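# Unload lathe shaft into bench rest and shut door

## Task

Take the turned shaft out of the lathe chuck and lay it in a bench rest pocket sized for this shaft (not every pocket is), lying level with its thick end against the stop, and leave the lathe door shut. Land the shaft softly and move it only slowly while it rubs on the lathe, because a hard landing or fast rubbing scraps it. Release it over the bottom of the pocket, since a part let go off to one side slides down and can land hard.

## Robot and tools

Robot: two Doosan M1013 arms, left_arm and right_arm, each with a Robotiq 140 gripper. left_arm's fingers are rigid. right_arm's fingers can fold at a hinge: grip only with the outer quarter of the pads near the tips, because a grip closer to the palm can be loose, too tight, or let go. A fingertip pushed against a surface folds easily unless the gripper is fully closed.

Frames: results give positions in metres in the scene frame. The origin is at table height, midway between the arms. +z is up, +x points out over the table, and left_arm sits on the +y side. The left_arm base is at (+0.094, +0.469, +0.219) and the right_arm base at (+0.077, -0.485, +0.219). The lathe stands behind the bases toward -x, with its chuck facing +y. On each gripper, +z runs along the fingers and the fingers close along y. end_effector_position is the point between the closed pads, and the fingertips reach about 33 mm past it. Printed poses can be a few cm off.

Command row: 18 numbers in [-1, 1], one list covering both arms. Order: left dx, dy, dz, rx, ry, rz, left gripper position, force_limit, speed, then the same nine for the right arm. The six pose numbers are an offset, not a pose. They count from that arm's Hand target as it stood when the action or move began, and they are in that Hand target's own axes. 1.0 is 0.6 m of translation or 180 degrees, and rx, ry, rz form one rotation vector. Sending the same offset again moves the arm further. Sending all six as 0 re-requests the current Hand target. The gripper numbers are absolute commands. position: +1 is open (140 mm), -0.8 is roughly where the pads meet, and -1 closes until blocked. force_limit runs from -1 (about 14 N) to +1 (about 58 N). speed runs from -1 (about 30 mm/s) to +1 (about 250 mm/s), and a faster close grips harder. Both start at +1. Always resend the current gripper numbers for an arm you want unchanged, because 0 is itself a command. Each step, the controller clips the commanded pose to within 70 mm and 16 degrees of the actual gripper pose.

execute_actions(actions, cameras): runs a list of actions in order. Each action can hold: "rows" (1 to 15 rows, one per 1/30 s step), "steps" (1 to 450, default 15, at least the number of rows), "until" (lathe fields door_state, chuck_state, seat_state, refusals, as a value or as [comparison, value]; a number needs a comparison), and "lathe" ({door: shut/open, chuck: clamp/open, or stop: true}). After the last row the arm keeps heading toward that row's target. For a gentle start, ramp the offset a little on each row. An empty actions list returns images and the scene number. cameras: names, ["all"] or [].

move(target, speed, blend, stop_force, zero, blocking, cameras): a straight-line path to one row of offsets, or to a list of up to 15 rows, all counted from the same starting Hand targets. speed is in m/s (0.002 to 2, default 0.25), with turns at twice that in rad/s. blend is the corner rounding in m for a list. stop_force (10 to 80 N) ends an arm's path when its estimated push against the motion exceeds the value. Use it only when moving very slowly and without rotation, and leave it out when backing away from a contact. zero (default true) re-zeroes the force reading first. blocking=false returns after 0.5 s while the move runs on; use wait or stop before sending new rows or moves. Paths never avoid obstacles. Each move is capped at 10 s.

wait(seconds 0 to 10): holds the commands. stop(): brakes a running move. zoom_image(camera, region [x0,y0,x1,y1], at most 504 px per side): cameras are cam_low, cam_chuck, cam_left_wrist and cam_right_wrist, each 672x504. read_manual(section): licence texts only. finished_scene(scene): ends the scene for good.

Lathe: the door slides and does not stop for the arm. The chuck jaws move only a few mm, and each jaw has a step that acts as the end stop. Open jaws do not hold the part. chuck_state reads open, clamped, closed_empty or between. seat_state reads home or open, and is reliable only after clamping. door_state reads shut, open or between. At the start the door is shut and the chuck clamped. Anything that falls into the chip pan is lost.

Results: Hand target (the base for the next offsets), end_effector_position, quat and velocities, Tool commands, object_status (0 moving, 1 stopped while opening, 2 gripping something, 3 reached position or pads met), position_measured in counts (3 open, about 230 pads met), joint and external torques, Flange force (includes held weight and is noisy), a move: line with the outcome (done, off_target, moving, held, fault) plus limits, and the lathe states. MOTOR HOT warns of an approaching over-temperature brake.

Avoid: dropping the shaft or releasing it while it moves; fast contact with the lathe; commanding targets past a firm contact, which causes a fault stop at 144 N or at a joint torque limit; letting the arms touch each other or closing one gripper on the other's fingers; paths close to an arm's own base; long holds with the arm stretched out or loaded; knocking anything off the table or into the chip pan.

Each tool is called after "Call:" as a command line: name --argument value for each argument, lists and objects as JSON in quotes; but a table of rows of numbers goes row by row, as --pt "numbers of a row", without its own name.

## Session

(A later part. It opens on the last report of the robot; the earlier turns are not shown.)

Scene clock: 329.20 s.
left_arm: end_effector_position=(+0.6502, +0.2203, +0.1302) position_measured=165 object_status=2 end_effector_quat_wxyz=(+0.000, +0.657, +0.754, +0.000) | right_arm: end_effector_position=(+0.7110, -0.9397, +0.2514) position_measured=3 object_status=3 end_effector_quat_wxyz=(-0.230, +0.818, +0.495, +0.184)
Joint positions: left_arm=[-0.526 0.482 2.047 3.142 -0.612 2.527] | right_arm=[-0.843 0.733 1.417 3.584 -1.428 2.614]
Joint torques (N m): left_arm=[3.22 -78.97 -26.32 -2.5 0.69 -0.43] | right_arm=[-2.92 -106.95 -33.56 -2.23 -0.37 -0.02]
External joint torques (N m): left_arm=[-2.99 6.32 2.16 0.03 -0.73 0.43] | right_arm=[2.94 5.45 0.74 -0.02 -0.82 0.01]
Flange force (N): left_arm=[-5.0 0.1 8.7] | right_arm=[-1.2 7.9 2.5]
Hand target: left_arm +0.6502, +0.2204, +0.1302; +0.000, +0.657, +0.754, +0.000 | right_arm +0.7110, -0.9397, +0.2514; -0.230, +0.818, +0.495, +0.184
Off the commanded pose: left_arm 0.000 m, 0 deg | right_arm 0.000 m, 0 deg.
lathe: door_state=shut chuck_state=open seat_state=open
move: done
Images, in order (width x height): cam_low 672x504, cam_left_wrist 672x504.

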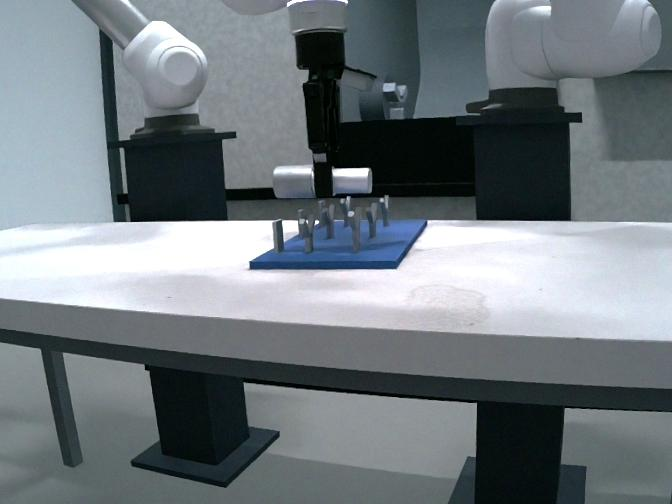

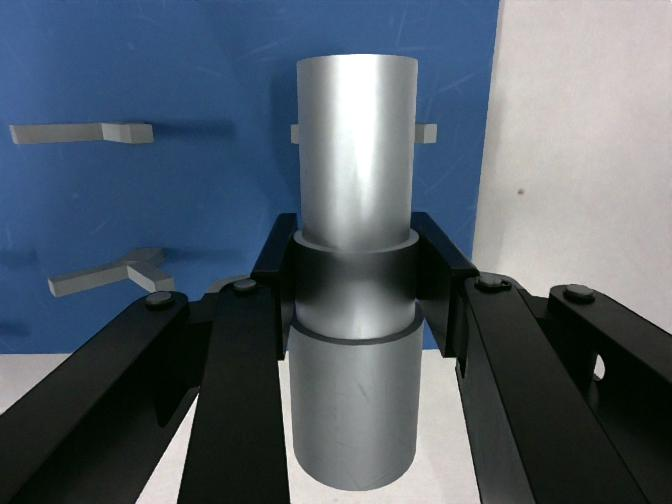

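Call:
move --pt "0.0025 0.0078 0.01 0 0 0 -0.98 0 -1 0 0 0 0 0 0 1 1 1" --pt "0.0025 0.0078 0.0503 0 0 0 -0.98 0 -1 0 0 0 0 0 0 1 1 1" --speed 0.03 --stop_force 15 --cameras '["cam_low","cam_left_wrist"]'

Call:
zoom_image --camera "cam_left_wrist" --region '[200, 20, 540, 275]'

Call:
zoom_image --camera "cam_low" --region '[255, 175, 355, 260]'

Scene clock: 379.17 s.
left_arm: end_effector_position=(+0.6546, +0.2225, +0.1000) position_measured=165 object_status=2 end_effector_quat_wxyz=(+0.000, +0.657, +0.754, +0.000) | right_arm: end_effector_position=(+0.7110, -0.9397, +0.2514) position_measured=3 object_status=3 end_effector_quat_wxyz=(-0.230, +0.818, +0.495, +0.184)
Joint positions: left_arm=[-0.52 0.531 2.049 3.142 -0.562 2.533] | right_arm=[-0.843 0.733 1.417 3.584 -1.428 2.614]
Joint torques (N m): left_arm=[3.55 -79.87 -24.25 -2.31 0.43 -0.45] | right_arm=[-2.83 -106.8 -33.54 -2.21 -0.38 0.01]
External joint torques (N m): left_arm=[-3.41 4.68 1.88 0.02 -0.47 0.45] | right_arm=[2.98 5.2 0.76 -0.04 -0.81 -0.01]
Flange force (N): left_arm=[-4.6 -1.7 6.8] | right_arm=[-1.0 7.5 2.5]
Hand target: left_arm +0.6546, +0.2225, +0.1000; +0.000, +0.657, +0.754, +0.000 | right_arm +0.7110, -0.9397, +0.2514; -0.230, +0.818, +0.495, +0.184
Off the commanded pose: left_arm 0.000 m, 0 deg | right_arm 0.000 m, 0 deg.
lathe: door_state=shut chuck_state=open seat_state=open
move: done
Images, in order (width x height): cam_low 672x504, cam_left_wrist 672x504.

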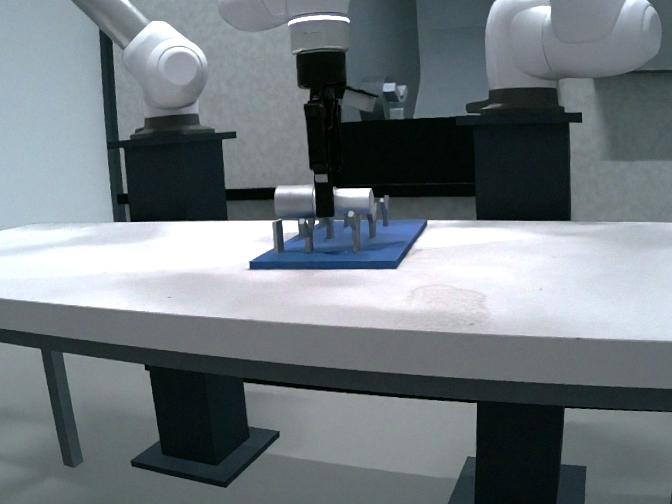

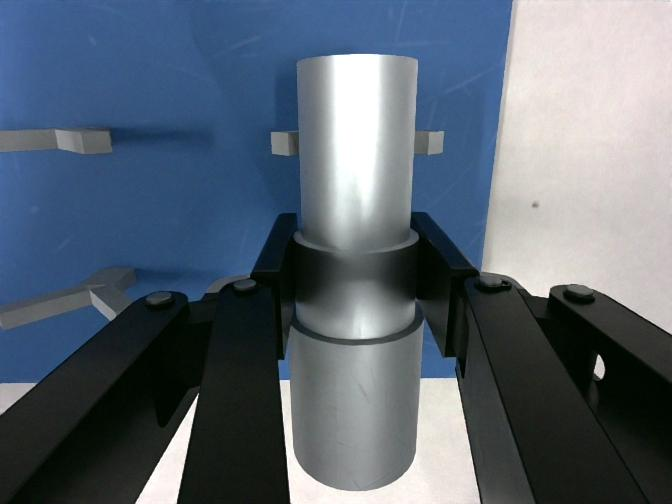

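Scaled by 1.482 from the camera's 672x504 image, which has a finer 960x720 frame.

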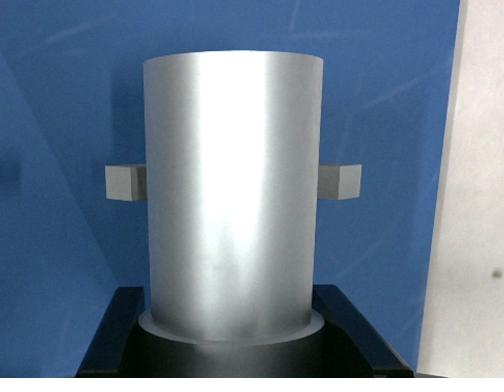

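Scaled by 5.040 from the camera's 672x504 image, which has a finer 960x720 frame.

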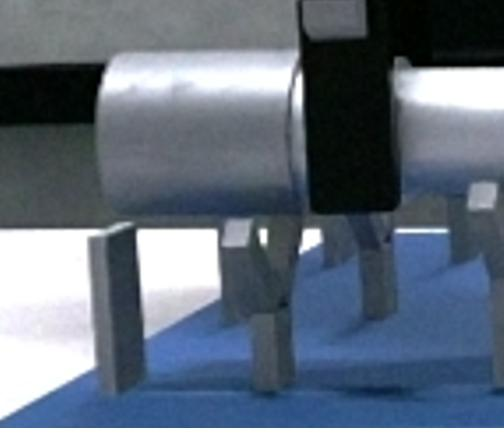

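Call:
move --target '[0,0,0.035,0,0,0,-0.98,0,-1,0,0,0,0,0,0,1,1,1]' --speed 0.01 --stop_force 10 --cameras '["cam_low","cam_left_wrist"]'

Call:
zoom_image --camera "cam_low" --region '[255, 175, 355, 260]'

Scene clock: 396.97 s.
left_arm: end_effector_position=(+0.6548, +0.2225, +0.0892) position_measured=165 object_status=2 end_effector_quat_wxyz=(+0.000, +0.657, +0.754, +0.000) | right_arm: end_effector_position=(+0.7110, -0.9397, +0.2514) position_measured=3 object_status=3 end_effector_quat_wxyz=(-0.230, +0.818, +0.495, +0.184)
Joint positions: left_arm=[-0.52 0.548 2.051 3.142 -0.543 2.533] | right_arm=[-0.843 0.733 1.417 3.584 -1.428 2.614]
Joint torques (N m): left_arm=[0.87 -72.25 -14.28 -3.18 -2.11 -0.48] | right_arm=[-3.04 -106.89 -33.47 -2.22 -0.41 -0.03]
External joint torques (N m): left_arm=[-0.83 -3.76 -7.41 0.96 2.07 0.48] | right_arm=[3.06 5.63 0.98 -0.01 -0.79 0.03]
Flange force (N): left_arm=[-5.2 7.4 -3.5] | right_arm=[-1.1 7.7 2.9]
Hand target: left_arm +0.6548, +0.2224, +0.0892; +0.000, +0.657, +0.754, +0.000 (not the last commanded pose) | right_arm +0.7110, -0.9397, +0.2514; -0.230, +0.818, +0.495, +0.184
Off the commanded pose: left_arm 0.010 m, 0 deg | right_arm 0.000 m, 0 deg.
lathe: door_state=shut chuck_state=open seat_state=open
move: contact (left_arm)
Images, in order (width x height): cam_low 672x504, cam_left_wrist 672x504.

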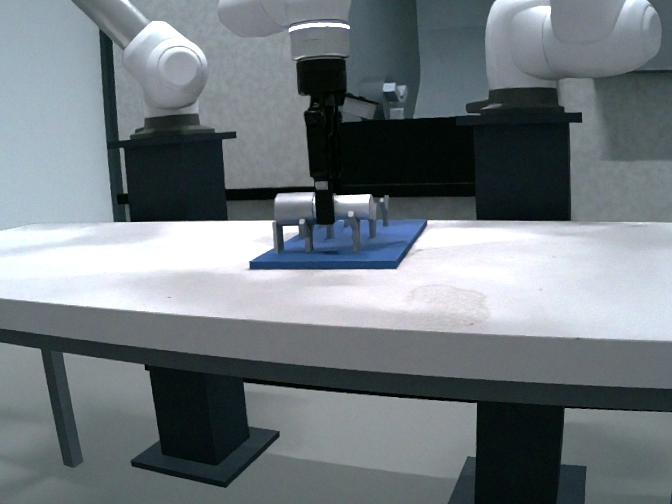

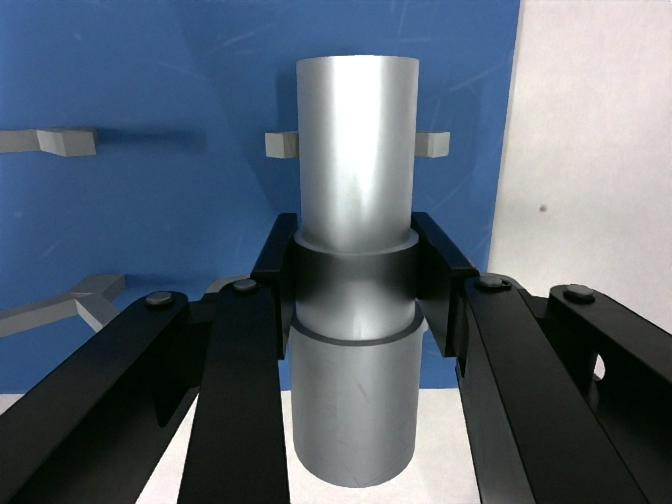

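Scaled by 5.040 from the camera's 672x504 image, which has a finer 960x720 frame.

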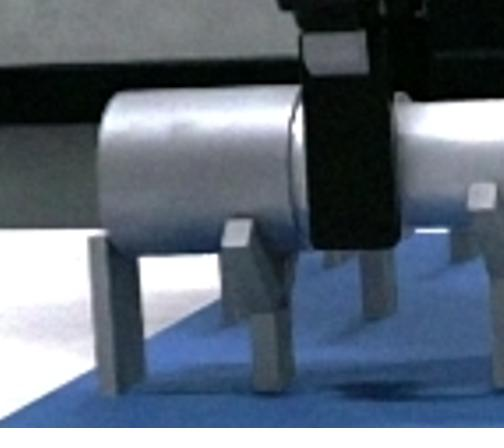

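Call:
move --pt "0 0 -0.0022 0 0 0 -0.98 0 -1 0 0 0 0 0 0 1 1 1" --pt "0 0.0012 -0.0022 0 0 0 -0.98 0 -1 0 0 0 0 0 0 1 1 1" --speed 0.02

Call:
move --target '[-0.02,0,0,0,0,0,-0.98,0,-1,0,0,0,0,0,0,1,1,1]' --speed 0.008 --stop_force 10 --cameras '["cam_low","cam_left_wrist"]'

Call:
zoom_image --camera "cam_low" --region '[255, 175, 355, 260]'

Scene clock: 411.27 s.
left_arm: end_effector_position=(+0.6554, +0.2224, +0.0905) position_measured=165 object_status=2 end_effector_quat_wxyz=(+0.000, +0.657, +0.754, +0.000) end_effector_velocity=(+0.001, +0.001, +0.000) end_effector_angular_velocity=(+0.000, +0.002, +0.000) | right_arm: end_effector_position=(+0.7110, -0.9397, +0.2514) position_measured=3 object_status=3 end_effector_quat_wxyz=(-0.230, +0.818, +0.495, +0.184)
Joint positions: left_arm=[-0.519 0.546 2.049 3.142 -0.545 2.534] | right_arm=[-0.843 0.733 1.417 3.584 -1.428 2.614]
Joint velocities: left_arm=[0.003 0.001 -0.001 -0.002 -0.002 0.005] | right_arm=[within noise]
Joint torques (N m): left_arm=[4.6 -80.41 -24.4 -2.26 0.53 -0.06] | right_arm=[-3.14 -106.9 -33.44 -2.23 -0.38 -0.03]
External joint torques (N m): left_arm=[-4.36 4.47 2.72 0.06 -0.57 0.06] | right_arm=[3.21 5.19 0.67 -0.02 -0.82 0.02]
Flange force (N): left_arm=[-5.5 -4.5 6.4] | right_arm=[-0.8 7.8 2.4]
Hand target: left_arm +0.6555, +0.2225, +0.0905; +0.000, +0.657, +0.754, +0.000 | right_arm +0.7110, -0.9397, +0.2514; -0.230, +0.818, +0.495, +0.184
Off the commanded pose: left_arm 0.000 m, 0 deg | right_arm 0.000 m, 0 deg.
lathe: door_state=shut chuck_state=open seat_state=open
move: done

Scene clock: 412.33 s.
left_arm: end_effector_position=(+0.6558, +0.2192, +0.0905) position_measured=165 object_status=2 end_effector_quat_wxyz=(+0.000, +0.657, +0.754, +0.000) | right_arm: end_effector_position=(+0.7110, -0.9397, +0.2514) position_measured=3 object_status=3 end_effector_quat_wxyz=(-0.230, +0.818, +0.495, +0.184)
Joint positions: left_arm=[-0.524 0.548 2.046 3.142 -0.548 2.529] | right_arm=[-0.843 0.733 1.417 3.584 -1.428 2.614]
Joint torques (N m): left_arm=[-8.01 -80.85 -30.05 -5.62 3.58 -0.51] | right_arm=[-3.3 -106.72 -33.62 -2.2 -0.4 0]
External joint torques (N m): left_arm=[8.17 4.63 8.19 3.39 -3.62 0.51] | right_arm=[3.35 5.05 0.77 -0.05 -0.79 -0.01]
Flange force (N): left_arm=[15.9 1.2 2.4] | right_arm=[-0.5 7.4 2.6]
Hand target: left_arm +0.6558, +0.2192, +0.0905; +0.000, +0.657, +0.754, +0.000 (not the last commanded pose) | right_arm +0.7110, -0.9397, +0.2514; -0.230, +0.818, +0.495, +0.184
Off the commanded pose: left_arm 0.009 m, 0 deg | right_arm 0.000 m, 0 deg.
lathe: door_state=shut chuck_state=open seat_state=open
move: contact (left_arm)
Images, in order (width x height): cam_low 672x504, cam_left_wrist 672x504.

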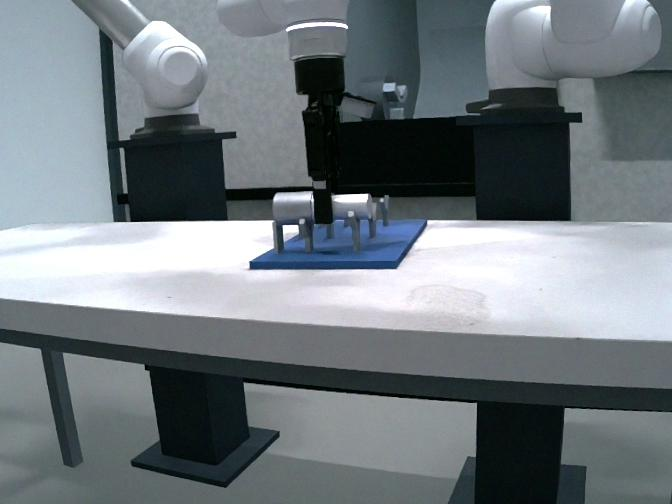

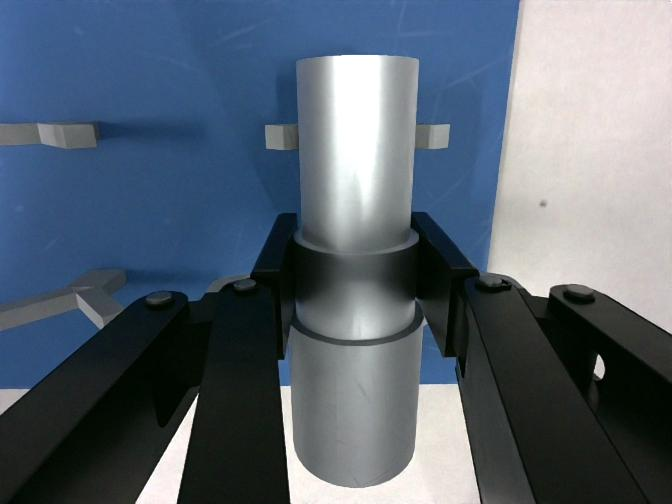

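Scaled by 5.040 from the camera's 672x504 image, which has a finer 960x720 frame.

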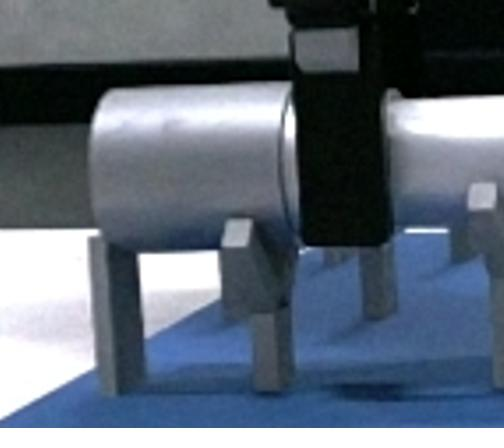

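Call:
move --target '[0.0008,0,0,0,0,0,-0.98,0,-1,0,0,0,0,0,0,1,1,1]' --speed 0.01

Call:
move --target '[0,0,0.012,0,0,0,-0.98,0,-1,0,0,0,0,0,0,1,1,1]' --speed 0.006 --stop_force 10

Scene clock: 424.53 s.
left_arm: end_effector_position=(+0.6558, +0.2196, +0.0905) position_measured=165 object_status=2 end_effector_quat_wxyz=(+0.000, +0.657, +0.754, +0.000) | right_arm: end_effector_position=(+0.7110, -0.9397, +0.2514) position_measured=3 object_status=3 end_effector_quat_wxyz=(-0.230, +0.818, +0.495, +0.184)
Joint positions: left_arm=[-0.523 0.548 2.046 3.142 -0.547 2.53] | right_arm=[-0.843 0.733 1.417 3.584 -1.428 2.614]
Joint torques (N m): left_arm=[0.88 -82.16 -26.74 -3.15 1.65 -0.58] | right_arm=[-3.16 -106.76 -33.4 -2.2 -0.4 -0.01]
External joint torques (N m): left_arm=[-0.8 6 4.89 0.92 -1.68 0.58] | right_arm=[3.17 5.34 0.74 -0.04 -0.8 0]
Flange force (N): left_arm=[0.9 -2.2 7.2] | right_arm=[-0.9 7.8 2.6]
Hand target: left_arm +0.6558, +0.2196, +0.0905; +0.000, +0.657, +0.754, +0.000 | right_arm +0.7110, -0.9397, +0.2514; -0.230, +0.818, +0.495, +0.184
Off the commanded pose: left_arm 0.000 m, 0 deg | right_arm 0.000 m, 0 deg.
lathe: door_state=shut chuck_state=open seat_state=open
move: done

Scene clock: 425.43 s.
left_arm: end_effector_position=(+0.6559, +0.2196, +0.0888) position_measured=165 object_status=2 end_effector_quat_wxyz=(+0.000, +0.657, +0.754, +0.000) | right_arm: end_effector_position=(+0.7110, -0.9397, +0.2514) position_measured=3 object_status=3 end_effector_quat_wxyz=(-0.230, +0.818, +0.495, +0.184)
Joint positions: left_arm=[-0.523 0.551 2.046 3.142 -0.544 2.53] | right_arm=[-0.843 0.733 1.417 3.584 -1.428 2.614]
Joint torques (N m): left_arm=[-3.04 -72.31 -20.49 -4.53 0.99 -0.76] | right_arm=[-3.17 -106.72 -33.49 -2.2 -0.37 -0.03]
External joint torques (N m): left_arm=[3.19 -4.01 -1.27 2.31 -1.03 0.76] | right_arm=[3.08 4.96 0.7 -0.05 -0.83 0.02]
Flange force (N): left_arm=[5.4 3.6 -8.2] | right_arm=[-0.7 7.3 2.3]
Hand target: left_arm +0.6559, +0.2196, +0.0888; +0.000, +0.657, +0.754, +0.000 (not the last commanded pose) | right_arm +0.7110, -0.9397, +0.2514; -0.230, +0.818, +0.495, +0.184
Off the commanded pose: left_arm 0.006 m, 0 deg | right_arm 0.000 m, 0 deg.
lathe: door_state=shut chuck_state=open seat_state=open
move: contact (left_arm)

Call:
move --target '[-0.002,0.0004,-0.0003,0,0,0,-0.98,0,-1,0,0,0,0,0,0,1,1,1]' --speed 0.004 --stop_force 10

Call:
execute_actions --actions '[{"rows":[[0,0,0,0,0,0,-0.2,0,-1,0,0,0,0,0,0,1,1,1]],"steps":45}]' --cameras '["cam_low","cam_left_wrist"]'

Call:
zoom_image --camera "cam_low" --region '[255, 165, 405, 265]'

Scene clock: 436.37 s.
left_arm: end_effector_position=(+0.6560, +0.2191, +0.0889) position_measured=165 object_status=2 end_effector_quat_wxyz=(+0.000, +0.657, +0.754, +0.000) | right_arm: end_effector_position=(+0.7110, -0.9397, +0.2514) position_measured=3 object_status=3 end_effector_quat_wxyz=(-0.230, +0.818, +0.495, +0.184)
Joint positions: left_arm=[-0.524 0.551 2.045 3.142 -0.545 2.529] | right_arm=[-0.843 0.733 1.417 3.584 -1.428 2.614]
Joint torques (N m): left_arm=[-14.42 -74.86 -25.58 -7.7 2.76 -0.68] | right_arm=[-2.95 -106.69 -33.36 -2.22 -0.34 -0.01]
External joint torques (N m): left_arm=[14.5 -1.48 3.8 5.48 -2.8 0.68] | right_arm=[3.1 5.08 0.66 -0.02 -0.86 0]
Flange force (N): left_arm=[23.4 9.1 -6.4] | right_arm=[-0.8 7.6 2.3]
Hand target: left_arm +0.6560, +0.2191, +0.0889; +0.000, +0.657, +0.754, +0.000 (not the last commanded pose) | right_arm +0.7110, -0.9397, +0.2514; -0.230, +0.818, +0.495, +0.184
Off the commanded pose: left_arm 0.001 m, 0 deg | right_arm 0.000 m, 0 deg.
lathe: door_state=shut chuck_state=open seat_state=open
move: contact (left_arm)

Scene clock: 438.07 s.
left_arm: end_effector_position=(+0.6560, +0.2191, +0.0889) position_measured=154 object_status=3 end_effector_quat_wxyz=(+0.000, +0.657, +0.754, +0.000) | right_arm: end_effector_position=(+0.7110, -0.9397, +0.2514) position_measured=3 object_status=3 end_effector_quat_wxyz=(-0.230, +0.818, +0.495, +0.184)
Joint positions: left_arm=[-0.524 0.551 2.045 3.142 -0.545 2.529] | right_arm=[-0.843 0.733 1.417 3.584 -1.428 2.614]
Joint torques (N m): left_arm=[3.42 -77.13 -21.77 -2.22 0.37 -0.44] | right_arm=[-3.05 -106.81 -33.53 -2.2 -0.37 -0.01]
External joint torques (N m): left_arm=[-3.39 0.8 -0.01 0 -0.4 0.44] | right_arm=[3.32 5.01 0.63 -0.05 -0.83 0]
Flange force (N): left_arm=[-4.6 -1.7 0.5] | right_arm=[-0.6 7.7 2.4]
Hand target: left_arm +0.6560, +0.2191, +0.0889; +0.000, +0.657, +0.754, +0.000 | right_arm +0.7110, -0.9397, +0.2514; -0.230, +0.818, +0.495, +0.184
Off the commanded pose: left_arm 0.000 m, 0 deg | right_arm 0.000 m, 0 deg.
lathe: door_state=shut chuck_state=open seat_state=open
Images, in order (width x height): cam_low 672x504, cam_left_wrist 672x504.

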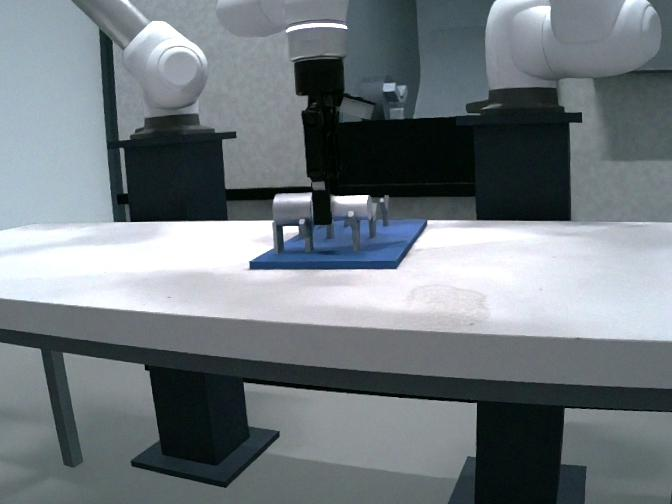

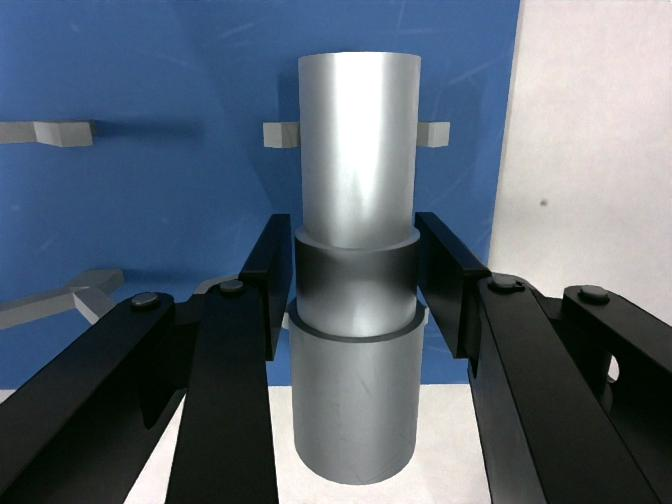

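Scaled by 3.360 from the camera's 672x504 image, which has a finer 960x720 frame.

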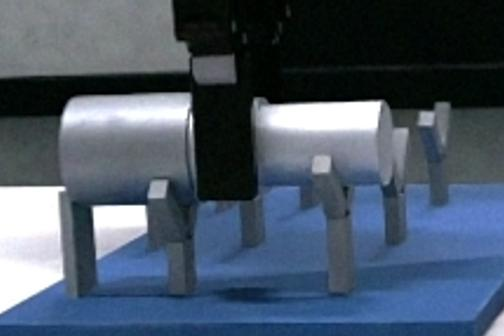

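Call:
execute_actions --actions '[{"rows":[[0,0,0,0,0,0,-0.05,0,-1,0,0,0,0,0,0,1,1,1]],"steps":25}]'

Call:
move --target '[0,0,-0.25,0,0,0,-0.05,0,-1,0,0,0,0,0,0,1,1,1]' --speed 0.1 --cameras '["cam_low","cam_left_wrist"]'

Call:
zoom_image --camera "cam_low" --region '[255, 165, 405, 265]'

Call:
zoom_image --camera "cam_left_wrist" --region '[230, 30, 480, 340]'

Scene clock: 448.43 s.
left_arm: end_effector_position=(+0.6560, +0.2191, +0.0889) position_measured=135 object_status=3 end_effector_quat_wxyz=(+0.000, +0.657, +0.754, +0.000) | right_arm: end_effector_position=(+0.7110, -0.9397, +0.2514) position_measured=3 object_status=3 end_effector_quat_wxyz=(-0.230, +0.818, +0.495, +0.184)
Joint positions: left_arm=[-0.524 0.551 2.045 3.142 -0.545 2.529] | right_arm=[-0.843 0.733 1.417 3.584 -1.428 2.614]
Joint torques (N m): left_arm=[3.61 -77.27 -21.73 -2.21 0.36 -0.47] | right_arm=[-3.06 -106.85 -33.52 -2.23 -0.38 -0.04]
External joint torques (N m): left_arm=[-3.6 0.95 -0.03 -0.01 -0.39 0.47] | right_arm=[3.16 5.03 0.62 -0.02 -0.81 0.03]
Flange force (N): left_arm=[-4.9 -1.8 0.8] | right_arm=[-0.7 7.7 2.3]
Hand target: left_arm +0.6560, +0.2191, +0.0889; +0.000, +0.657, +0.754, +0.000 | right_arm +0.7110, -0.9397, +0.2514; -0.230, +0.818, +0.495, +0.184
Off the commanded pose: left_arm 0.000 m, 0 deg | right_arm 0.000 m, 0 deg.
lathe: door_state=shut chuck_state=open seat_state=open

Scene clock: 450.33 s.
left_arm: end_effector_position=(+0.6559, +0.2191, +0.2388) position_measured=135 object_status=3 end_effector_quat_wxyz=(+0.000, +0.657, +0.754, +0.000) | right_arm: end_effector_position=(+0.7110, -0.9397, +0.2514) position_measured=3 object_status=3 end_effector_quat_wxyz=(-0.230, +0.818, +0.495, +0.184)
Joint positions: left_arm=[-0.524 0.342 1.985 3.142 -0.814 2.529] | right_arm=[-0.843 0.733 1.417 3.584 -1.428 2.614]
Joint torques (N m): left_arm=[3.28 -65.62 -30.84 -3.1 0.39 -0.42] | right_arm=[-3.08 -106.91 -33.51 -2.22 -0.39 -0.05]
External joint torques (N m): left_arm=[-3.22 0.1 0.32 -0.01 -0.43 0.42] | right_arm=[3.32 5.16 0.59 -0.03 -0.79 0.04]
Flange force (N): left_arm=[-3.6 -2.8 -0.5] | right_arm=[-0.6 8.0 2.4]
Hand target: left_arm +0.6559, +0.2191, +0.2389; +0.000, +0.657, +0.754, +0.000 | right_arm +0.7110, -0.9397, +0.2514; -0.230, +0.818, +0.495, +0.184
Off the commanded pose: left_arm 0.000 m, 0 deg | right_arm 0.000 m, 0 deg.
lathe: door_state=shut chuck_state=open seat_state=open
move: done
Images, in order (width x height): cam_low 672x504, cam_left_wrist 672x504.

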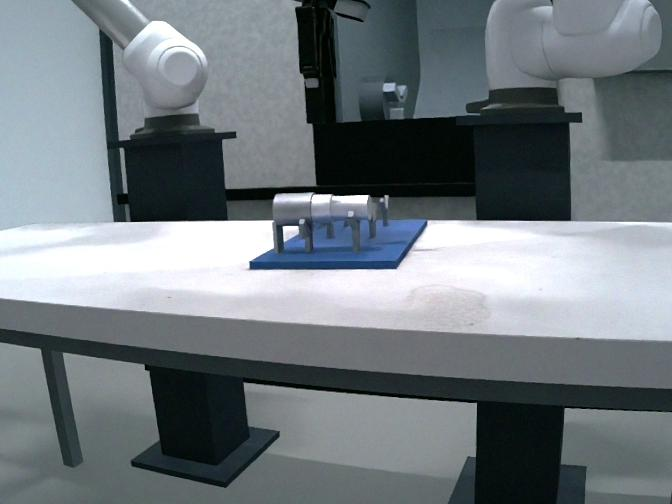

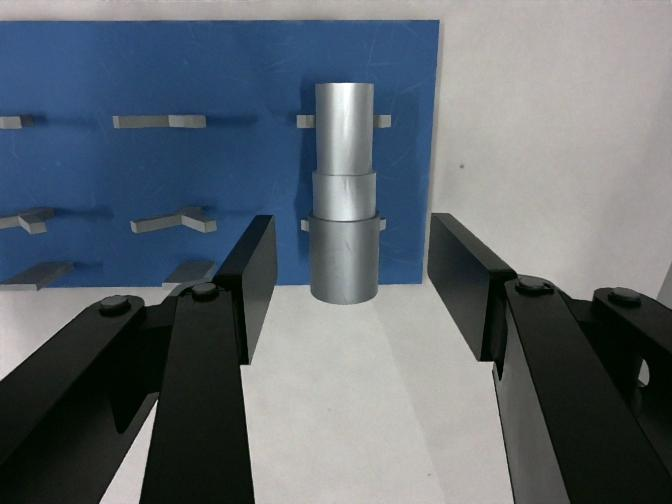

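Scaled by 3.360 from the camera's 672x504 image, which has a finer 960x720 frame.

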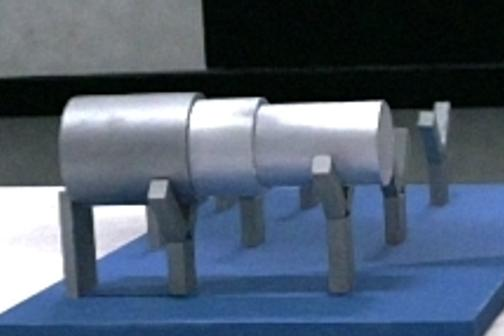

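Scaled by 1.626 from the camera's 672x504 image, which has a finer 960x720 frame.

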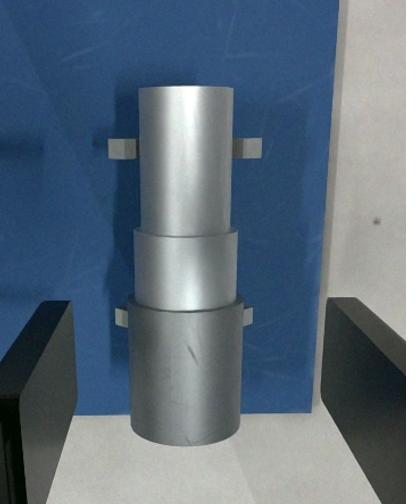

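Call:
finished_scene --scene 2

The scene is finished: the task was done.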